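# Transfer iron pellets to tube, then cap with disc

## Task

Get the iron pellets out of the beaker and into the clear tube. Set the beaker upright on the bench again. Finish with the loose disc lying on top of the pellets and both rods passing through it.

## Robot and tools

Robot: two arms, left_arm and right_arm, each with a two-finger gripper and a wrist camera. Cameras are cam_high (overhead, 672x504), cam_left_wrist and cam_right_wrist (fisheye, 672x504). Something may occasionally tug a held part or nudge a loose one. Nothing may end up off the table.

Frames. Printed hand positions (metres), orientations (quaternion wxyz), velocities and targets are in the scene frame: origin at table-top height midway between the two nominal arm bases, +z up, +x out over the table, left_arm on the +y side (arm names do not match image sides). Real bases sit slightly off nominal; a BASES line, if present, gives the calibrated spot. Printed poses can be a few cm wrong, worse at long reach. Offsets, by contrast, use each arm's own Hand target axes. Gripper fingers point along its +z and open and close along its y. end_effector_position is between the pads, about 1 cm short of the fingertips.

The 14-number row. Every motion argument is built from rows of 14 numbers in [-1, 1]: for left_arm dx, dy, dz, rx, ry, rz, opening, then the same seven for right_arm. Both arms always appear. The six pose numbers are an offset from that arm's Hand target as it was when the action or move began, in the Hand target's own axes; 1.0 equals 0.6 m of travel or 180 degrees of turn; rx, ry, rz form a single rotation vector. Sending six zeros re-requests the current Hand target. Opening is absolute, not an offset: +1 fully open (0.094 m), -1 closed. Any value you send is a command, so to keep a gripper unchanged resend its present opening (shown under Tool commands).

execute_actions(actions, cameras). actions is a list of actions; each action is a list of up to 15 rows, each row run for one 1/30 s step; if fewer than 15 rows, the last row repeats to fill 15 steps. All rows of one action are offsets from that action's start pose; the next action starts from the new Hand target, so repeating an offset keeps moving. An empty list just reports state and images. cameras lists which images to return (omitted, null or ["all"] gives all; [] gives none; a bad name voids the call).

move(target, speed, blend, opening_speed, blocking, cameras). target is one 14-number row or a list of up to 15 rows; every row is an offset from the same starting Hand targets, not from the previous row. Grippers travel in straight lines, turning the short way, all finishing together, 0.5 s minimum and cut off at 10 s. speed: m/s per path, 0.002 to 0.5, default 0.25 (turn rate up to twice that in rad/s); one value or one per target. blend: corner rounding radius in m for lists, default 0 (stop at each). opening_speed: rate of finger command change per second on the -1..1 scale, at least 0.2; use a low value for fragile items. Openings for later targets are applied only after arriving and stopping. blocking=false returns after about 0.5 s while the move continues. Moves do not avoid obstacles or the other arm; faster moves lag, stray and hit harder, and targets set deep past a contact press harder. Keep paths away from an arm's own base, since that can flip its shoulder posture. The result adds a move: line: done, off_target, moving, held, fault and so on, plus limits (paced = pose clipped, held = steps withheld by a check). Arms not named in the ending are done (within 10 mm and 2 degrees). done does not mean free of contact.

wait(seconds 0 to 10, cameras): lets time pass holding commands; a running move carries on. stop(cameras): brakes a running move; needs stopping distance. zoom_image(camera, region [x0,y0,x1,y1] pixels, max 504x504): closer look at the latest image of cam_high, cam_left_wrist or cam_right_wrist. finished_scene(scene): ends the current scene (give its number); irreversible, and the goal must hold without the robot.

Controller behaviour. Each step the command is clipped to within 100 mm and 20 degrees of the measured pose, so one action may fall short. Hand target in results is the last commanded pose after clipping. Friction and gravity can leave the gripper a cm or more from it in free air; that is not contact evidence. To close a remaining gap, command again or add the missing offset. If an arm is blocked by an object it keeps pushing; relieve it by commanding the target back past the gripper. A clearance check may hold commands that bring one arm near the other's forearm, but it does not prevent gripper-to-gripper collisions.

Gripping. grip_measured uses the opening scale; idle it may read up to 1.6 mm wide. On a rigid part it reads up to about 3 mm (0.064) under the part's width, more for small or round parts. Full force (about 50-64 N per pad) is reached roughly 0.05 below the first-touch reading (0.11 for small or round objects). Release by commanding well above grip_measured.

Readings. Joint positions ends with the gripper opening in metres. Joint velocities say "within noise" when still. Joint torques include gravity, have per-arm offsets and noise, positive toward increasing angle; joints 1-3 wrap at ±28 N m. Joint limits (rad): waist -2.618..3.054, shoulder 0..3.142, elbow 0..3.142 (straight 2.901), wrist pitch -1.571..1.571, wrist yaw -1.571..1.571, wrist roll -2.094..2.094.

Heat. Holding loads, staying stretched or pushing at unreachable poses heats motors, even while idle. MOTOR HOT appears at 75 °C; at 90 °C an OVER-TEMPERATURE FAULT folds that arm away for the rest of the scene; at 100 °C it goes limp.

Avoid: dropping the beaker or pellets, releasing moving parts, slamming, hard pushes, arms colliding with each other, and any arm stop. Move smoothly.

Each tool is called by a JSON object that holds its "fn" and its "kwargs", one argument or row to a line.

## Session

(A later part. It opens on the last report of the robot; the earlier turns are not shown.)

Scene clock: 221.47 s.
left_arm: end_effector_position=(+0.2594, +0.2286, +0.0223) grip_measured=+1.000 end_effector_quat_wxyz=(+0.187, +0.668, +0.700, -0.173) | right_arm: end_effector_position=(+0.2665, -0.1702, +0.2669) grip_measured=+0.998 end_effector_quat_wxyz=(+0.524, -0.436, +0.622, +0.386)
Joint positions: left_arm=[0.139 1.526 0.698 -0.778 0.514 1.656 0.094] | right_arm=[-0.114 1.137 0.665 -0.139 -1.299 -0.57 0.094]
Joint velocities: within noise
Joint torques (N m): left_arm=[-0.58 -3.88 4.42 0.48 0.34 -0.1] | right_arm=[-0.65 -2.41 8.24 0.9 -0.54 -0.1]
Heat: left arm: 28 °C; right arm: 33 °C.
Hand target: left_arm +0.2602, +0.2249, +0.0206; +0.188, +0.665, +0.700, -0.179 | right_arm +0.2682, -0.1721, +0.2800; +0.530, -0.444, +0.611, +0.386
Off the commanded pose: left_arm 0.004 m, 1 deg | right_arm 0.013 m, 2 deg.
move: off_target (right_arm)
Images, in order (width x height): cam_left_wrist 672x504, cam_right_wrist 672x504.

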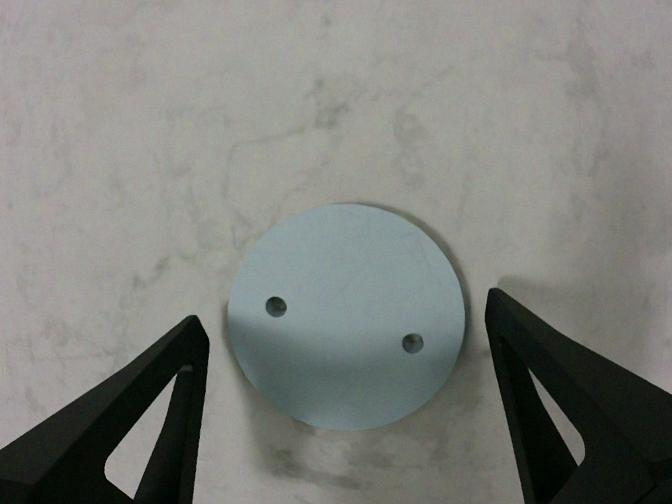

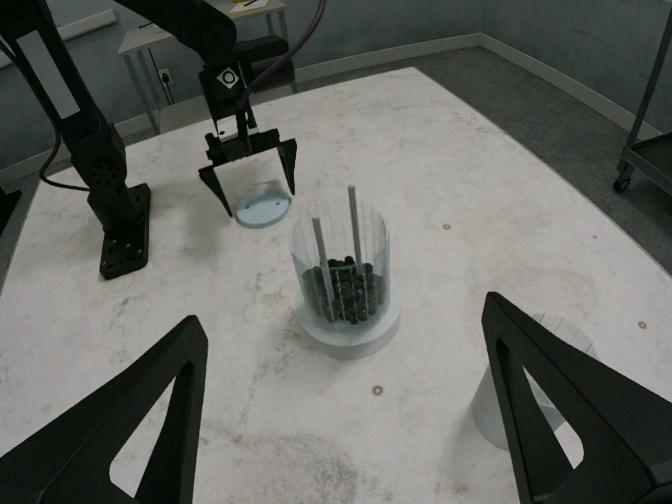

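{"fn": "move", "kwargs": {
  "target": [0, 0, 0.015, 0, 0, 0, 1, 0, 0, 0, 0, 0, 0, 1],
  "speed": 0.04,
  "cameras": ["cam_left_wrist", "cam_right_wrist"]
}}

{"fn": "zoom_image", "kwargs": {
  "camera": "cam_left_wrist",
  "region": [190, 180, 510, 500]
}}

{"fn": "zoom_image", "kwargs": {
  "camera": "cam_right_wrist",
  "region": [170, 90, 330, 250]
}}

Scene clock: 223.70 s.
left_arm: end_effector_position=(+0.2599, +0.2238, +0.0147) grip_measured=+1.000 end_effector_quat_wxyz=(+0.186, +0.669, +0.699, -0.173) | right_arm: end_effector_position=(+0.2665, -0.1702, +0.2669) grip_measured=+0.998 end_effector_quat_wxyz=(+0.524, -0.436, +0.622, +0.386)
Joint positions: left_arm=[0.116 1.543 0.678 -0.729 0.514 1.633 0.094] | right_arm=[-0.114 1.137 0.665 -0.139 -1.299 -0.57 0.094]
Joint velocities: within noise
Joint torques (N m): left_arm=[-0.79 -3.85 4.3 0.53 0.31 -0.07] | right_arm=[-0.66 -2.35 8.16 0.86 -0.56 -0.13]
Heat: left arm: 28 °C; right arm: 33 °C.
Hand target: left_arm +0.2605, +0.2204, +0.0128; +0.188, +0.665, +0.700, -0.179 | right_arm +0.2682, -0.1721, +0.2800; +0.530, -0.444, +0.611, +0.386
Off the commanded pose: left_arm 0.004 m, 1 deg | right_arm 0.013 m, 2 deg.
move: off_target (right_arm)
Images, in order (width x height): cam_left_wrist 672x504, cam_right_wrist 672x504.

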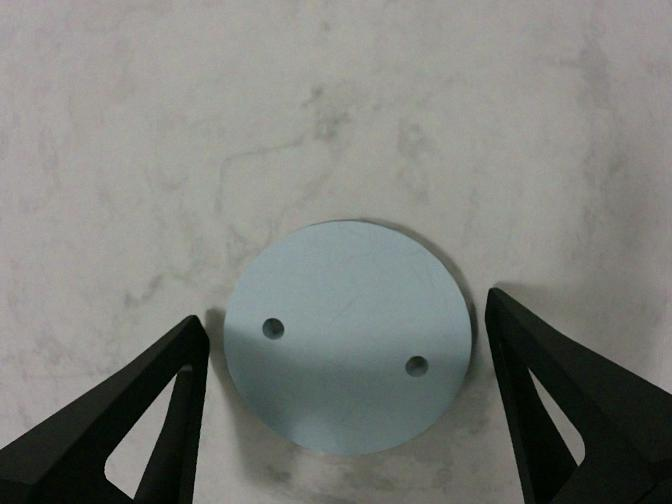

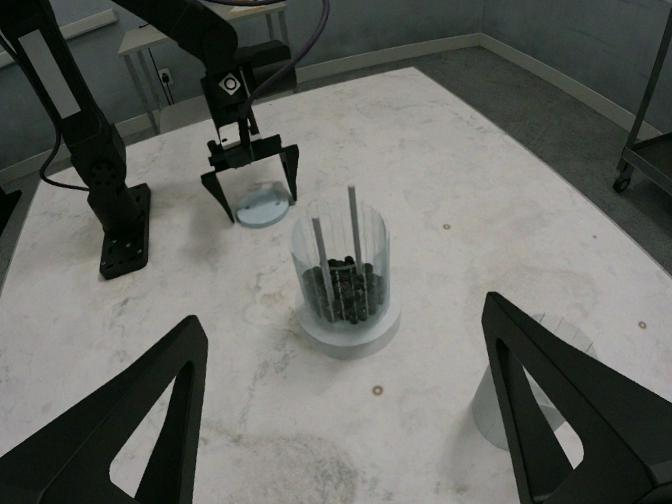

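Scaled by 1.575 from the camera's 672x504 image, which has a finer 960x720 frame.

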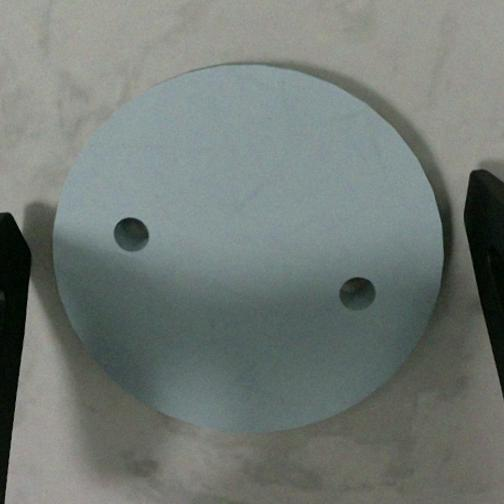

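Scaled by 3.150 from the camera's 672x504 image, which has a finer 960x720 frame.

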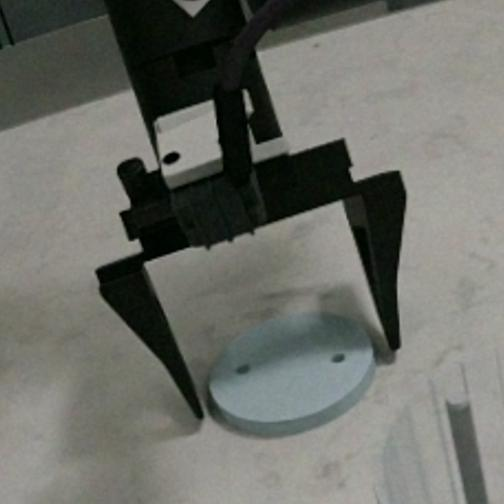

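{"fn": "move", "kwargs": {
  "target": [0, 0, 0, 0, 0, 0, 0.56, 0, 0, 0, 0, 0, 0, 1],
  "opening_speed": 0.25,
  "cameras": ["cam_left_wrist", "cam_right_wrist"]
}}

{"fn": "zoom_image", "kwargs": {
  "camera": "cam_left_wrist",
  "region": [190, 180, 510, 500]
}}

{"fn": "zoom_image", "kwargs": {
  "camera": "cam_right_wrist",
  "region": [170, 90, 330, 250]
}}

Scene clock: 226.87 s.
left_arm: end_effector_position=(+0.2602, +0.2238, +0.0147) grip_measured=+0.644 end_effector_quat_wxyz=(+0.187, +0.668, +0.699, -0.173) | right_arm: end_effector_position=(+0.2665, -0.1702, +0.2669) grip_measured=+0.998 end_effector_quat_wxyz=(+0.524, -0.436, +0.622, +0.386)
Joint positions: left_arm=[0.116 1.543 0.678 -0.728 0.514 1.632 0.077] | right_arm=[-0.114 1.137 0.665 -0.139 -1.299 -0.57 0.094]
Joint velocities: within noise
Joint torques (N m): left_arm=[-0.68 -3.74 4.33 0.48 0.35 -0.13] | right_arm=[-0.64 -2.52 8.27 0.92 -0.55 -0.09]
Heat: left arm: 28 °C; right arm: 33 °C.
Hand target: left_arm +0.2605, +0.2204, +0.0128; +0.188, +0.665, +0.700, -0.179 | right_arm +0.2682, -0.1721, +0.2800; +0.530, -0.444, +0.611, +0.386
Off the commanded pose: left_arm 0.004 m, 1 deg | right_arm 0.013 m, 2 deg.
move: off_target (right_arm)
Images, in order (width x height): cam_left_wrist 672x504, cam_right_wrist 672x504.

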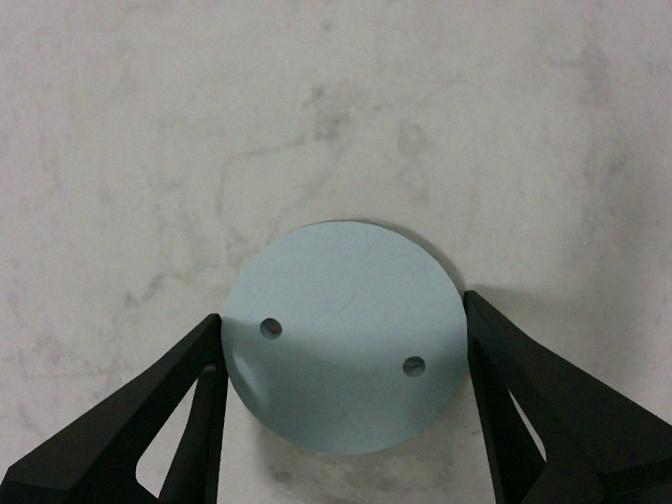

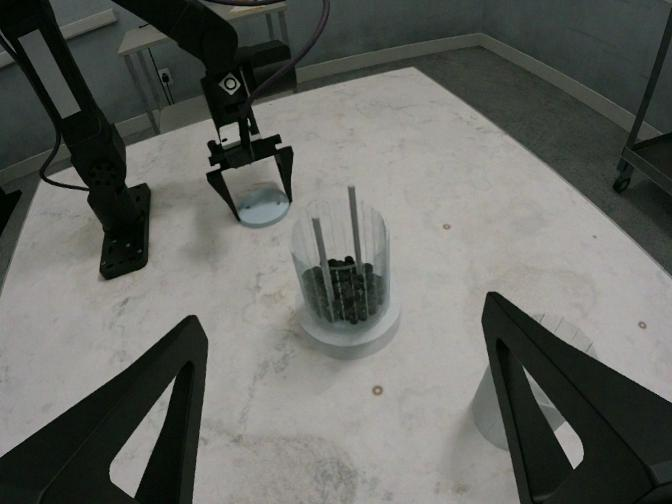

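Scaled by 1.575 from the camera's 672x504 image, which has a finer 960x720 frame.

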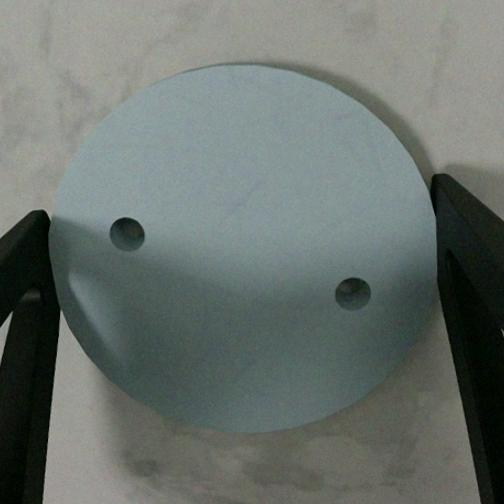

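Scaled by 3.150 from the camera's 672x504 image, which has a finer 960x720 frame.

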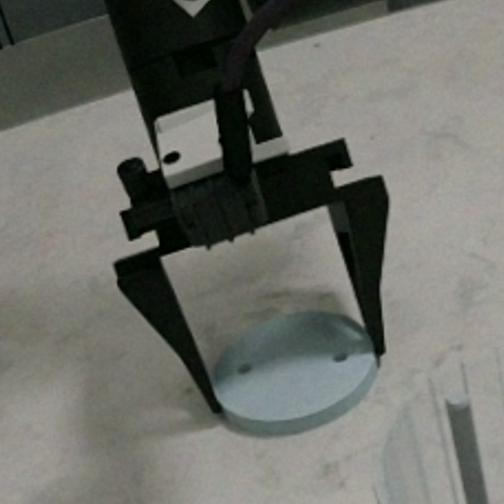

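{"fn": "move", "kwargs": {
  "target": [-0.05, 0, -0.0866, 0, 0, 0, 0.56, 0, 0, 0, 0, 0, 0, 1],
  "speed": 0.08,
  "cameras": ["cam_left_wrist", "cam_right_wrist"]
}}

{"fn": "zoom_image", "kwargs": {
  "camera": "cam_left_wrist",
  "region": [190, 180, 510, 500]
}}

{"fn": "zoom_image", "kwargs": {
  "camera": "cam_right_wrist",
  "region": [150, 60, 330, 240]
}}

Scene clock: 229.23 s.
left_arm: end_effector_position=(+0.2556, +0.2236, +0.0602) grip_measured=+0.644 end_effector_quat_wxyz=(+0.175, +0.665, +0.702, -0.185) | right_arm: end_effector_position=(+0.2665, -0.1702, +0.2669) grip_measured=+0.998 end_effector_quat_wxyz=(+0.524, -0.436, +0.622, +0.386)
Joint positions: left_arm=[0.116 1.454 0.804 -0.978 0.513 1.63 0.077] | right_arm=[-0.114 1.137 0.665 -0.139 -1.299 -0.57 0.094]
Joint velocities: within noise
Joint torques (N m): left_arm=[-0.61 -7.19 7.23 0.12 0.37 -0.11] | right_arm=[-0.65 -2.43 8.24 0.9 -0.56 -0.11]
Heat: left arm: 28 °C; right arm: 33 °C.
Hand target: left_arm +0.2605, +0.2204, +0.0728; +0.188, +0.665, +0.700, -0.179 | right_arm +0.2682, -0.1721, +0.2800; +0.530, -0.444, +0.611, +0.386
Off the commanded pose: left_arm 0.014 m, 2 deg | right_arm 0.013 m, 2 deg.
move: off_target (left_arm, right_arm)
Images, in order (width x height): cam_left_wrist 672x504, cam_right_wrist 672x504.

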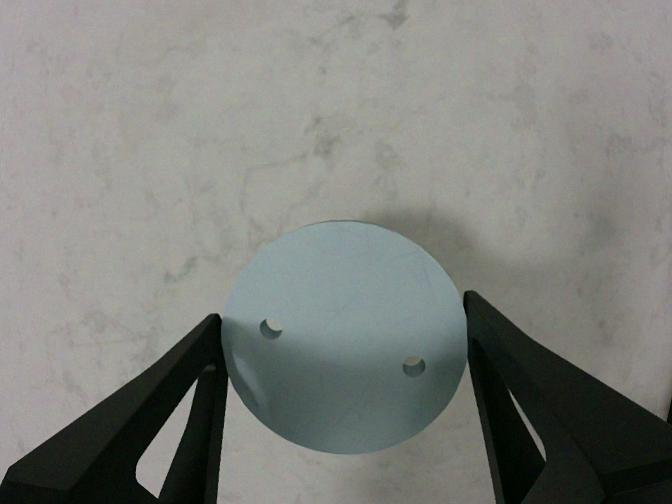

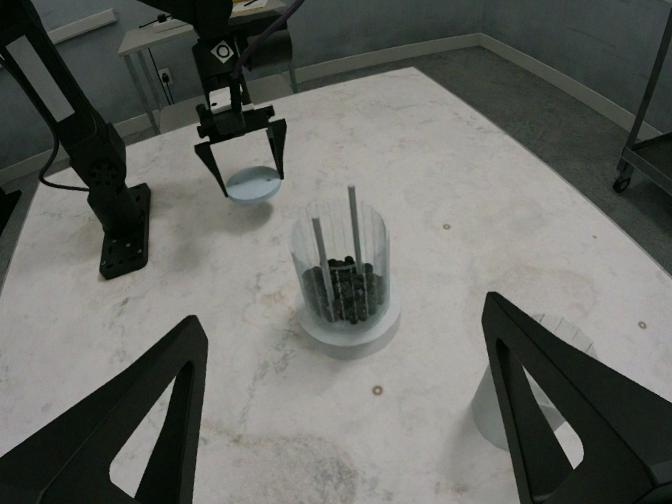

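Scaled by 1.575 from the camera's 672x504 image, which has a finer 960x720 frame.

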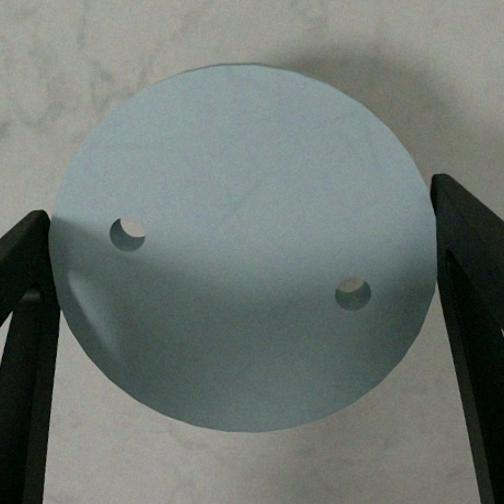

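Scaled by 2.800 from the camera's 672x504 image, which has a finer 960x720 frame.

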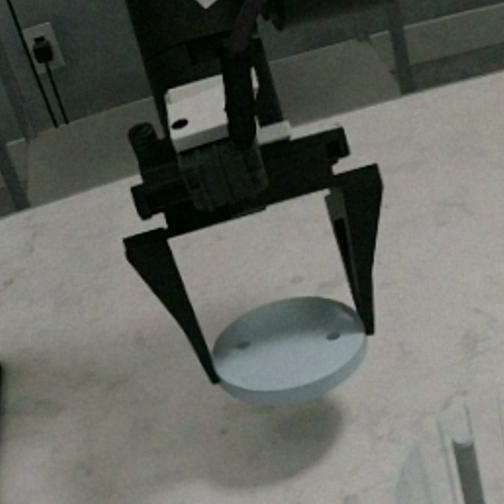

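{"fn": "move", "kwargs": {
  "target": [-0.3957, -0.0208, -0.0445, -0.1358, 0.0026, -0.2363, 0.56, 0, 0, 0, 0, 0, 0, 1],
  "speed": 0.13
}}

{"fn": "zoom_image", "kwargs": {
  "camera": "cam_left_wrist",
  "region": [180, 20, 510, 350]
}}

{"fn": "zoom_image", "kwargs": {
  "camera": "cam_right_wrist",
  "region": [200, 60, 440, 300]
}}

Scene clock: 236.53 s.
left_arm: end_effector_position=(+0.2550, +0.0289, +0.2072) grip_measured=+0.644 end_effector_quat_wxyz=(+0.236, +0.323, +0.912, -0.085) | right_arm: end_effector_position=(+0.2665, -0.1702, +0.2669) grip_measured=+0.998 end_effector_quat_wxyz=(+0.524, -0.436, +0.622, +0.386)
Joint positions: left_arm=[-0.934 1.384 1.31 -1.005 -0.127 -0.238 0.077] | right_arm=[-0.114 1.137 0.665 -0.139 -1.299 -0.57 0.094]
Joint velocities: within noise
Joint torques (N m): left_arm=[-0.5 -4.23 9.2 1.11 -0.15 -0.14] | right_arm=[-0.68 -2.43 8.18 0.9 -0.56 -0.11]
Heat: left arm: 28 °C; right arm: 32 °C.
Hand target: left_arm +0.2580, +0.0279, +0.2147; +0.241, +0.315, +0.914, -0.083 | right_arm +0.2682, -0.1721, +0.2800; +0.530, -0.444, +0.611, +0.386
Off the commanded pose: left_arm 0.008 m, 1 deg | right_arm 0.013 m, 2 deg.
move: off_target (right_arm)

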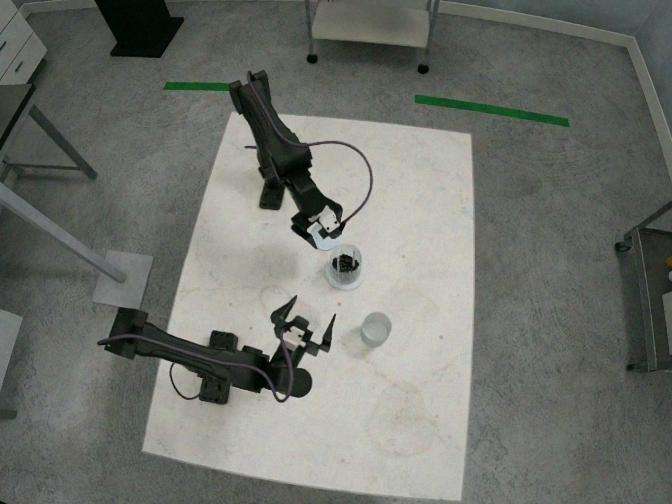

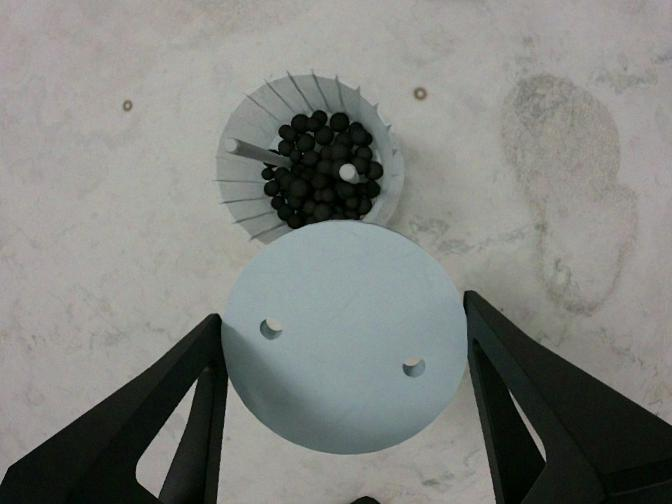

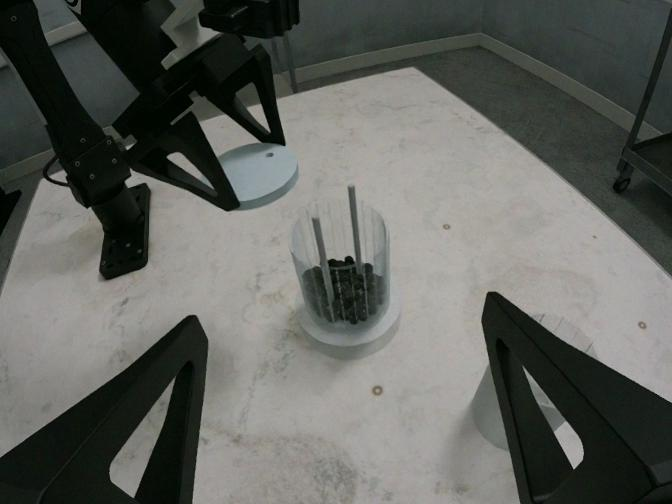

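Scaled by 1.527 from the camera's 672x504 image, which has a finer 960x720 frame.

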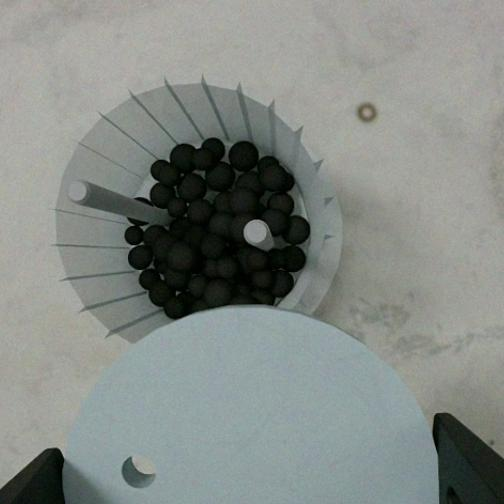

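Scaled by 2.100 from the camera's 672x504 image, which has a finer 960x720 frame.

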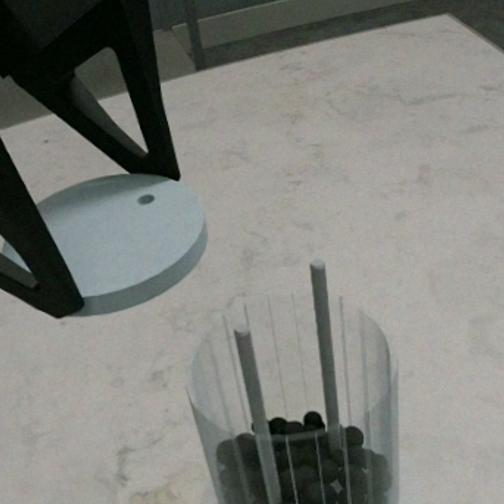

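{"fn": "move", "kwargs": {
  "target": [-0.0803, 0.0242, 0.0685, -0.0027, 0, -0.0048, 0.56, 0, 0, 0, 0, 0, 0, 1],
  "speed": 0.06
}}

{"fn": "zoom_image", "kwargs": {
  "camera": "cam_left_wrist",
  "region": [190, 180, 510, 500]
}}

{"fn": "zoom_image", "kwargs": {
  "camera": "cam_right_wrist",
  "region": [220, 100, 440, 320]
}}

Scene clock: 245.93 s.
left_arm: end_effector_position=(+0.3052, +0.0128, +0.1911) grip_measured=+0.644 end_effector_quat_wxyz=(+0.218, +0.305, +0.925, -0.067) | right_arm: end_effector_position=(+0.2665, -0.1702, +0.2669) grip_measured=+0.998 end_effector_quat_wxyz=(+0.524, -0.436, +0.622, +0.386)
Joint positions: left_arm=[-0.842 1.586 1.451 -0.988 -0.107 -0.198 0.077] | right_arm=[-0.114 1.137 0.665 -0.139 -1.299 -0.57 0.094]
Joint velocities: within noise
Joint torques (N m): left_arm=[0.53 -6.24 8.84 1.53 0.05 0.13] | right_arm=[-0.69 -2.45 8.12 0.89 -0.56 -0.11]
Heat: left arm: 29 °C; right arm: 32 °C.
Hand target: left_arm +0.3160, +0.0011, +0.2028; +0.242, +0.307, +0.917, -0.080 | right_arm +0.2682, -0.1721, +0.2800; +0.530, -0.444, +0.611, +0.386
Off the commanded pose: left_arm 0.020 m, 3 deg | right_arm 0.013 m, 2 deg.
move: off_target (left_arm, right_arm)

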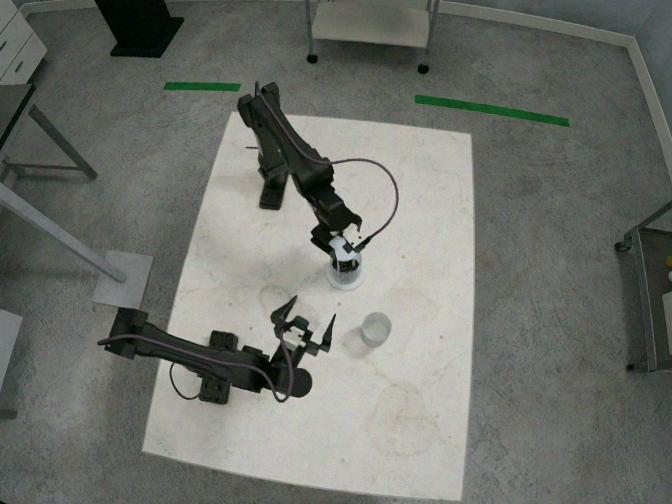

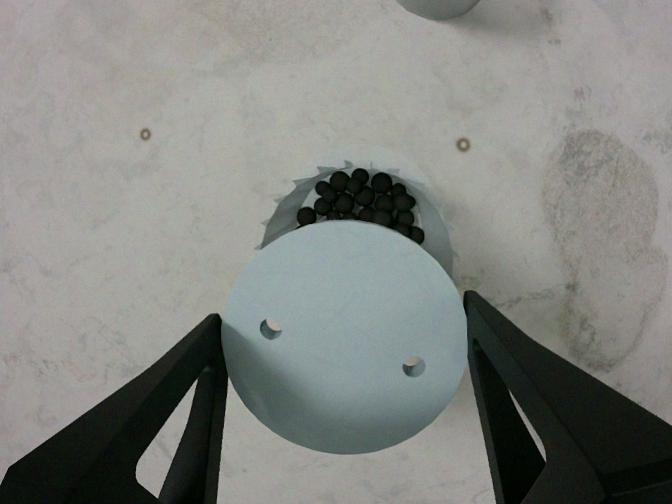

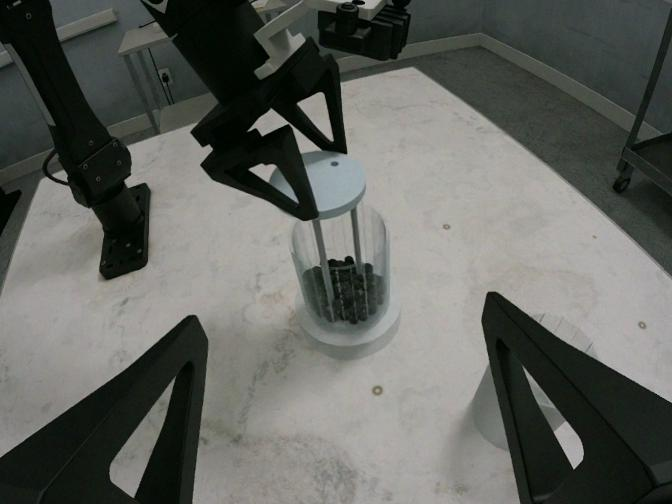

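Scaled by 1.575 from the camera's 672x504 image, which has a finer 960x720 frame.

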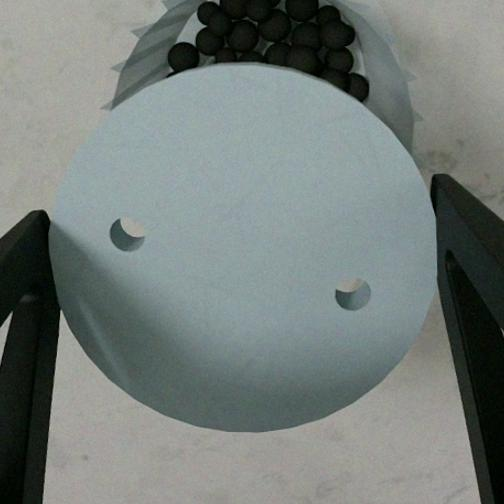

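Scaled by 2.291 from the camera's 672x504 image, which has a finer 960x720 frame.

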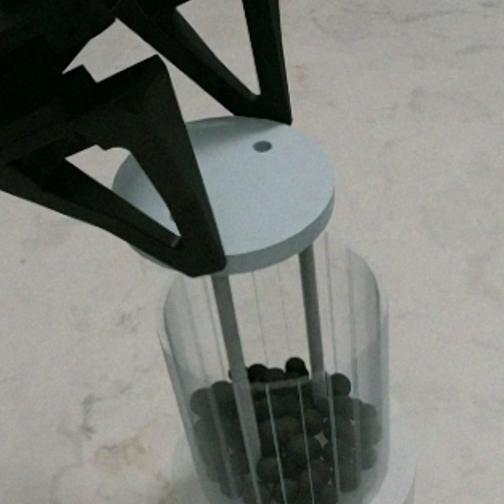

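{"fn": "move", "kwargs": {
  "target": [-0.0218, -0.0065, 0.0045, 0.0044, -0.0189, 0.0077, 0.56, 0, 0, 0, 0, 0, 0, 1],
  "speed": 0.04,
  "cameras": ["cam_left_wrist", "cam_right_wrist"]
}}

{"fn": "zoom_image", "kwargs": {
  "camera": "cam_left_wrist",
  "region": [190, 180, 510, 500]
}}

{"fn": "zoom_image", "kwargs": {
  "camera": "cam_right_wrist",
  "region": [220, 100, 440, 320]
}}

Scene clock: 248.50 s.
left_arm: end_effector_position=(+0.3149, +0.0007, +0.1991) grip_measured=+0.644 end_effector_quat_wxyz=(+0.247, +0.314, +0.913, -0.082) | right_arm: end_effector_position=(+0.2665, -0.1702, +0.2669) grip_measured=+0.998 end_effector_quat_wxyz=(+0.524, -0.436, +0.622, +0.386)
Joint positions: left_arm=[-0.842 1.586 1.451 -0.918 -0.104 -0.169 0.077] | right_arm=[-0.114 1.137 0.665 -0.139 -1.299 -0.57 0.094]
Joint velocities: within noise
Joint torques (N m): left_arm=[0.44 -6.08 7.57 1.67 0 0.12] | right_arm=[-0.73 -2.54 8.23 0.89 -0.53 -0.11]
Heat: left arm: 29 °C; right arm: 32 °C.
Hand target: left_arm +0.3238, -0.0097, +0.2069; +0.268, +0.317, +0.905, -0.093 | right_arm +0.2682, -0.1721, +0.2800; +0.530, -0.444, +0.611, +0.386
Off the commanded pose: left_arm 0.016 m, 3 deg | right_arm 0.013 m, 2 deg.
move: off_target (left_arm, right_arm)
Images, in order (width x height): cam_left_wrist 672x504, cam_right_wrist 672x504.

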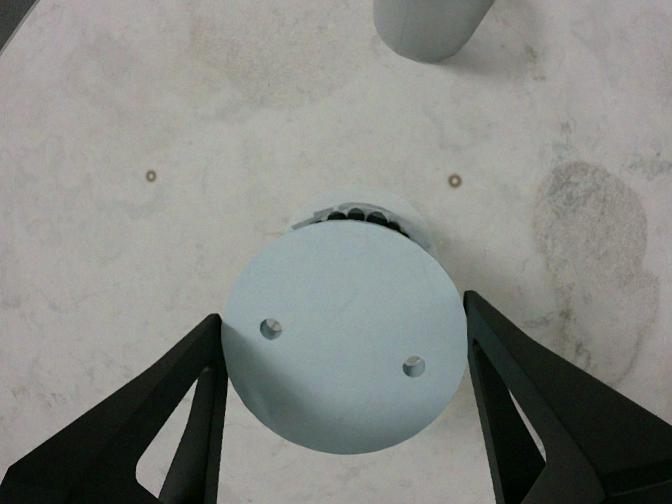

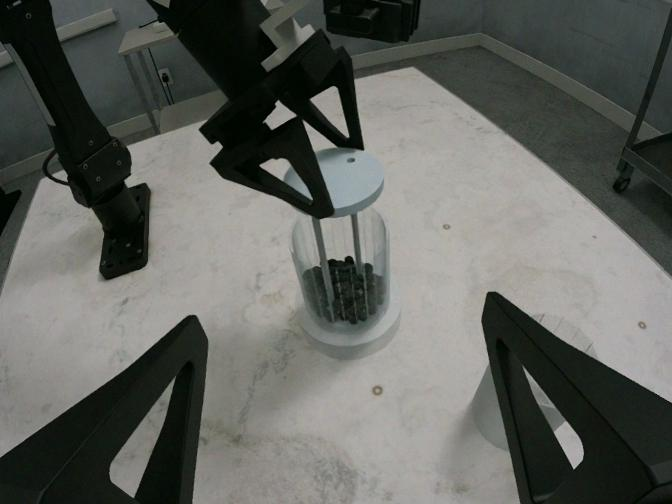

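Scaled by 1.575 from the camera's 672x504 image, which has a finer 960x720 frame.

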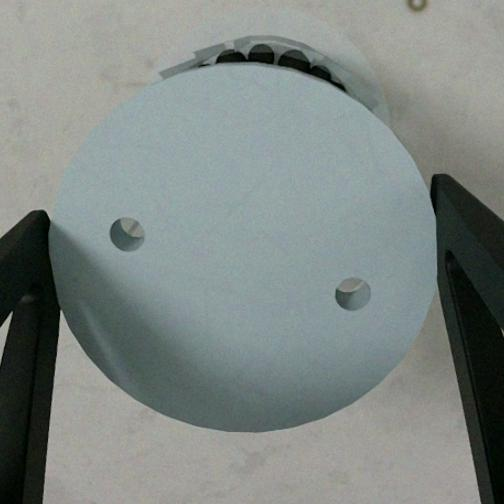

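Scaled by 2.291 from the camera's 672x504 image, which has a finer 960x720 frame.

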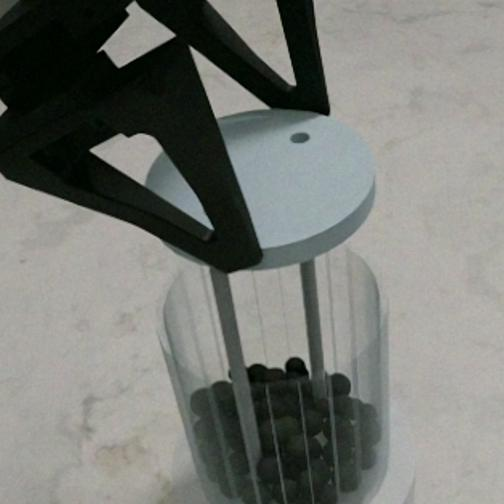

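{"fn": "zoom_image", "kwargs": {
  "camera": "cam_left_wrist",
  "region": [240, 300, 300, 360]
}}

{"fn": "zoom_image", "kwargs": {
  "camera": "cam_left_wrist",
  "region": [384, 336, 444, 396]
}}

Scaled by 8.400 from the camera's 672x504 image, which has a finer 960x720 frame.

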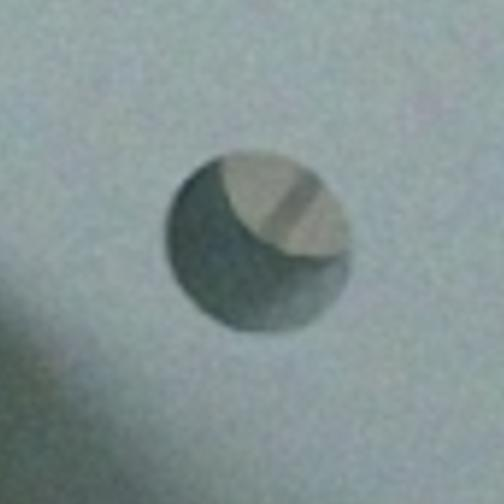

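Scaled by 8.400 from the camera's 672x504 image, which has a finer 960x720 frame.

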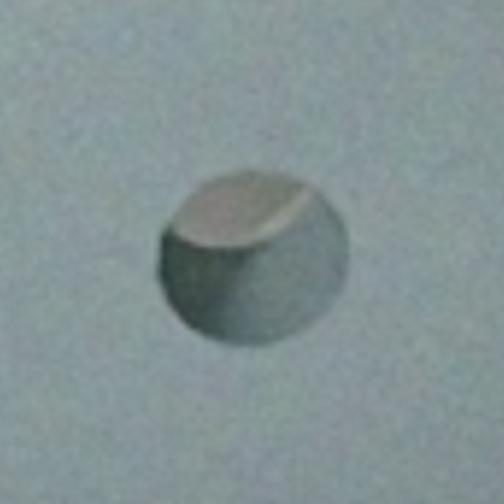

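{"fn": "move", "kwargs": {
  "target": [0.014, -0.0003, 0.0148, 0, 0, 0, 0.56, 0, 0, 0, 0, 0, 0, 1],
  "speed": 0.03,
  "cameras": ["cam_left_wrist", "cam_right_wrist"]
}}

{"fn": "zoom_image", "kwargs": {
  "camera": "cam_left_wrist",
  "region": [240, 300, 300, 360]
}}

{"fn": "zoom_image", "kwargs": {
  "camera": "cam_left_wrist",
  "region": [384, 336, 444, 396]
}}

{"fn": "zoom_image", "kwargs": {
  "camera": "cam_right_wrist",
  "region": [260, 120, 400, 260]
}}

Scene clock: 252.27 s.
left_arm: end_effector_position=(+0.3165, -0.0012, +0.1900) grip_measured=+0.644 end_effector_quat_wxyz=(+0.251, +0.313, +0.912, -0.084) | right_arm: end_effector_position=(+0.2665, -0.1702, +0.2669) grip_measured=+0.998 end_effector_quat_wxyz=(+0.524, -0.436, +0.622, +0.386)
Joint positions: left_arm=[-0.842 1.586 1.411 -0.87 -0.104 -0.169 0.077] | right_arm=[-0.114 1.137 0.665 -0.139 -1.299 -0.57 0.094]
Joint velocities: within noise
Joint torques (N m): left_arm=[0.38 -7.09 6.13 1.69 0.08 0.05] | right_arm=[-0.7 -2.39 8.12 0.93 -0.56 -0.08]
Heat: left arm: 29 °C; right arm: 32 °C.
Hand target: left_arm +0.3219, -0.0084, +0.1949; +0.268, +0.317, +0.905, -0.093 | right_arm +0.2682, -0.1721, +0.2800; +0.530, -0.444, +0.611, +0.386
Off the commanded pose: left_arm 0.010 m, 2 deg | right_arm 0.013 m, 2 deg.
move: off_target (right_arm)
Images, in order (width x height): cam_left_wrist 672x504, cam_right_wrist 672x504.

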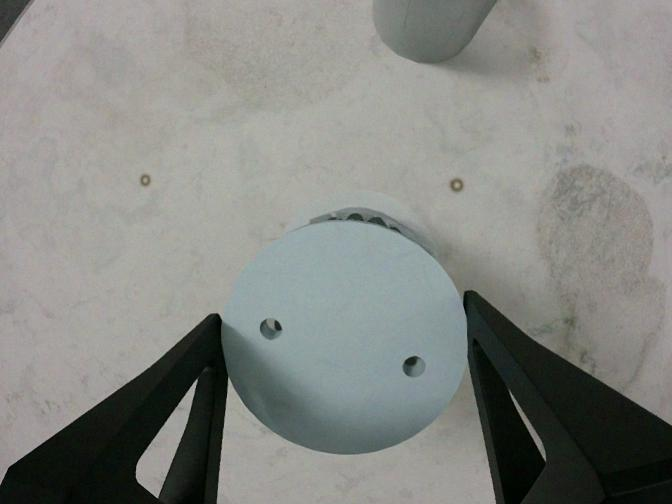

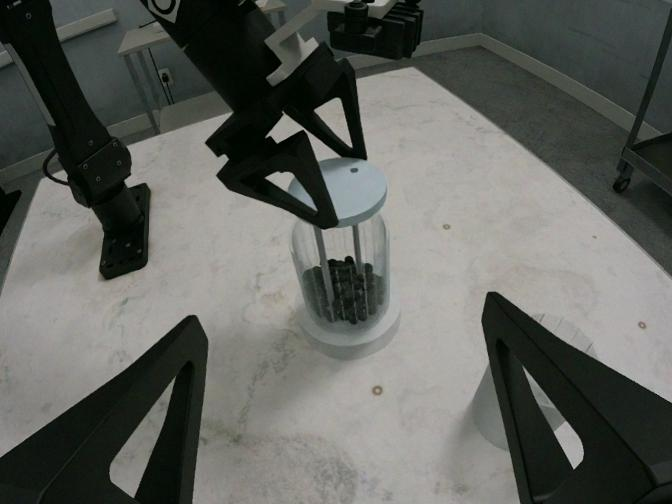

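Scaled by 8.400 from the camera's 672x504 image, which has a finer 960x720 frame.

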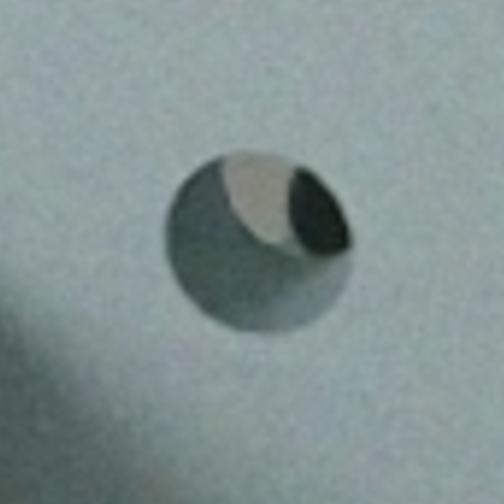

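Scaled by 8.400 from the camera's 672x504 image, which has a finer 960x720 frame.

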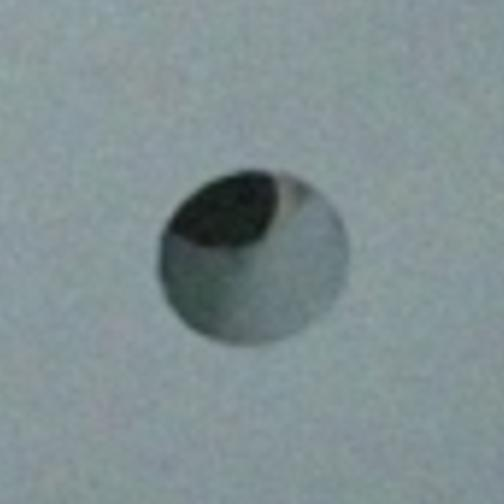

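Scaled by 3.600 from the camera's 672x504 image, which has a finer 960x720 frame.

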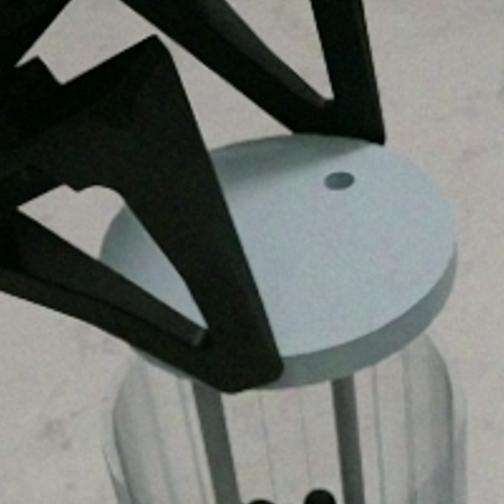

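{"fn": "move", "kwargs": {
  "target": [0.0083, 0.0017, -0.0053, 0, 0.0067, 0, 0.56, 0, 0, 0, 0, 0, 0, 1],
  "speed": 0.03,
  "cameras": ["cam_left_wrist", "cam_right_wrist"]
}}

{"fn": "zoom_image", "kwargs": {
  "camera": "cam_left_wrist",
  "region": [240, 300, 300, 360]
}}

{"fn": "zoom_image", "kwargs": {
  "camera": "cam_left_wrist",
  "region": [384, 336, 444, 396]
}}

{"fn": "zoom_image", "kwargs": {
  "camera": "cam_right_wrist",
  "region": [260, 120, 400, 260]
}}

Scene clock: 255.27 s.
left_arm: end_effector_position=(+0.3161, -0.0015, +0.1900) grip_measured=+0.644 end_effector_quat_wxyz=(+0.250, +0.314, +0.912, -0.085) | right_arm: end_effector_position=(+0.2665, -0.1702, +0.2669) grip_measured=+0.998 end_effector_quat_wxyz=(+0.524, -0.436, +0.622, +0.386)
Joint positions: left_arm=[-0.842 1.586 1.411 -0.87 -0.101 -0.169 0.077] | right_arm=[-0.114 1.137 0.665 -0.139 -1.299 -0.57 0.094]
Joint velocities: within noise
Joint torques (N m): left_arm=[0.38 -7.46 6.56 1.4 0 0.01] | right_arm=[-0.62 -2.47 8.14 0.91 -0.57 -0.11]
Heat: left arm: 29 °C; right arm: 32 °C.
Hand target: left_arm +0.3179, -0.0040, +0.1948; +0.259, +0.318, +0.908, -0.090 | right_arm +0.2682, -0.1721, +0.2800; +0.530, -0.444, +0.611, +0.386
Off the commanded pose: left_arm 0.006 m, 1 deg | right_arm 0.013 m, 2 deg.
move: off_target (right_arm)
Images, in order (width x height): cam_left_wrist 672x504, cam_right_wrist 672x504.

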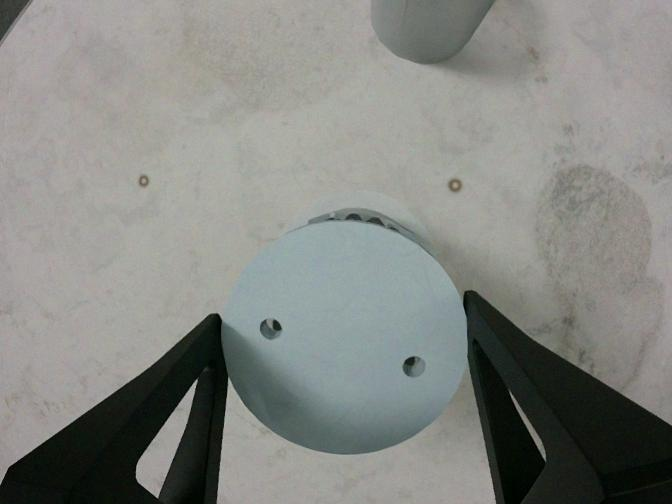

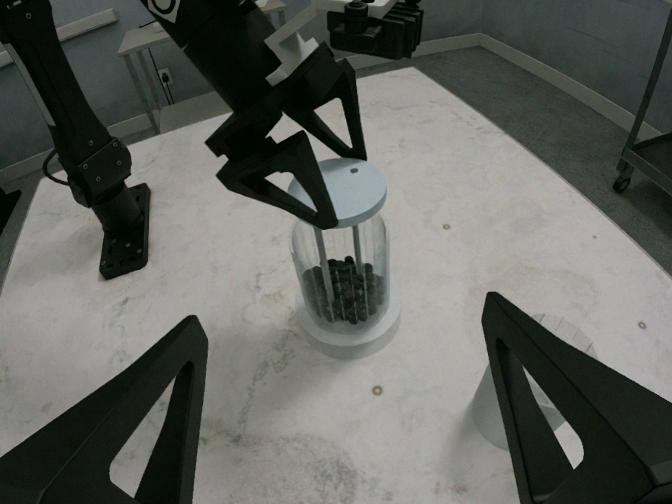

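Scaled by 8.400 from the camera's 672x504 image, which has a finer 960x720 frame.

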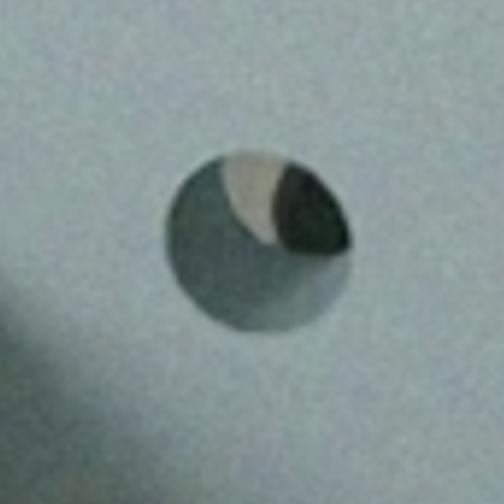

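Scaled by 8.400 from the camera's 672x504 image, which has a finer 960x720 frame.

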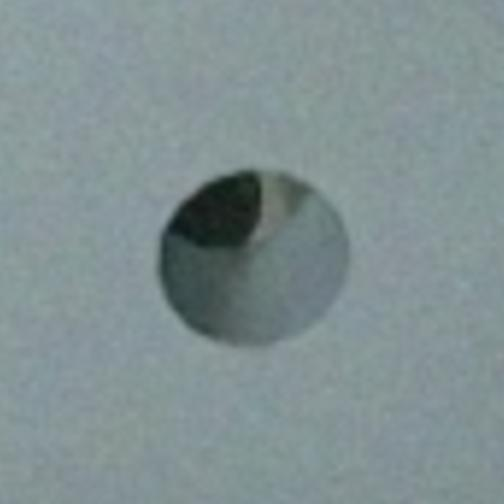

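Scaled by 3.600 from the camera's 672x504 image, which has a finer 960x720 frame.

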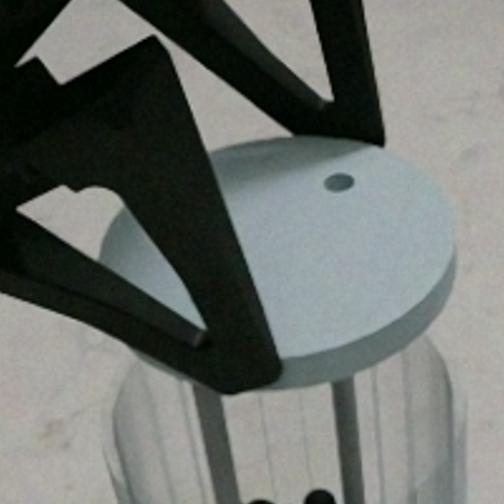

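{"fn": "move", "kwargs": {
  "target": [
    [-0.026, 0.0018, -0.0527, 0, 0, 0, 0.56, 0, 0, 0, 0, 0, 0, 1],
    [0.003, 0.0018, -0.0058, 0, 0, 0, 0.56, 0, 0, 0, 0, 0, 0, 1]
  ],
  "speed": [0.06, 0.03],
  "cameras": ["cam_left_wrist", "cam_right_wrist"]
}}

Scene clock: 260.27 s.
left_arm: end_effector_position=(+0.3109, +0.0045, +0.1859) grip_measured=+0.644 end_effector_quat_wxyz=(+0.235, +0.316, +0.916, -0.076) | right_arm: end_effector_position=(+0.2665, -0.1702, +0.2669) grip_measured=+0.998 end_effector_quat_wxyz=(+0.524, -0.436, +0.622, +0.385)
Joint positions: left_arm=[-0.842 1.586 1.413 -0.909 -0.101 -0.169 0.077] | right_arm=[-0.114 1.137 0.665 -0.139 -1.299 -0.571 0.094]
Joint velocities: within noise
Joint torques (N m): left_arm=[0.76 -8.61 6.04 1.66 0.02 0.06] | right_arm=[-0.68 -2.45 8.18 0.9 -0.54 -0.11]
Heat: left arm: 29 °C; right arm: 32 °C.
Hand target: left_arm +0.3160, -0.0010, +0.1968; +0.259, +0.318, +0.908, -0.090 | right_arm +0.2682, -0.1721, +0.2800; +0.530, -0.444, +0.611, +0.386
Off the commanded pose: left_arm 0.013 m, 3 deg | right_arm 0.013 m, 2 deg.
move: off_target (left_arm, right_arm)
Images, in order (width x height): cam_left_wrist 672x504, cam_right_wrist 672x504.

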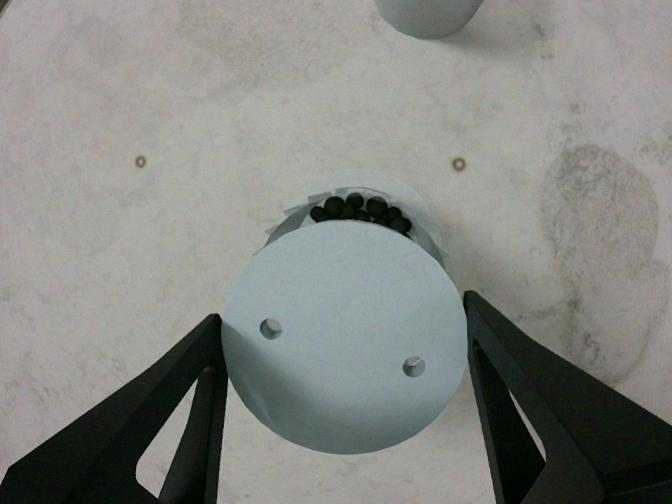

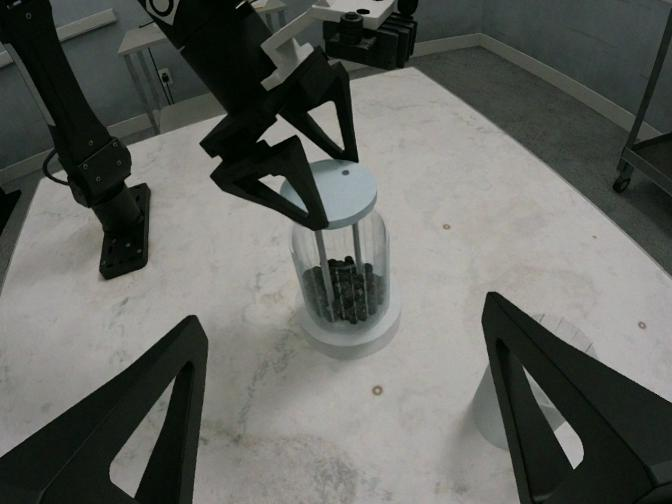

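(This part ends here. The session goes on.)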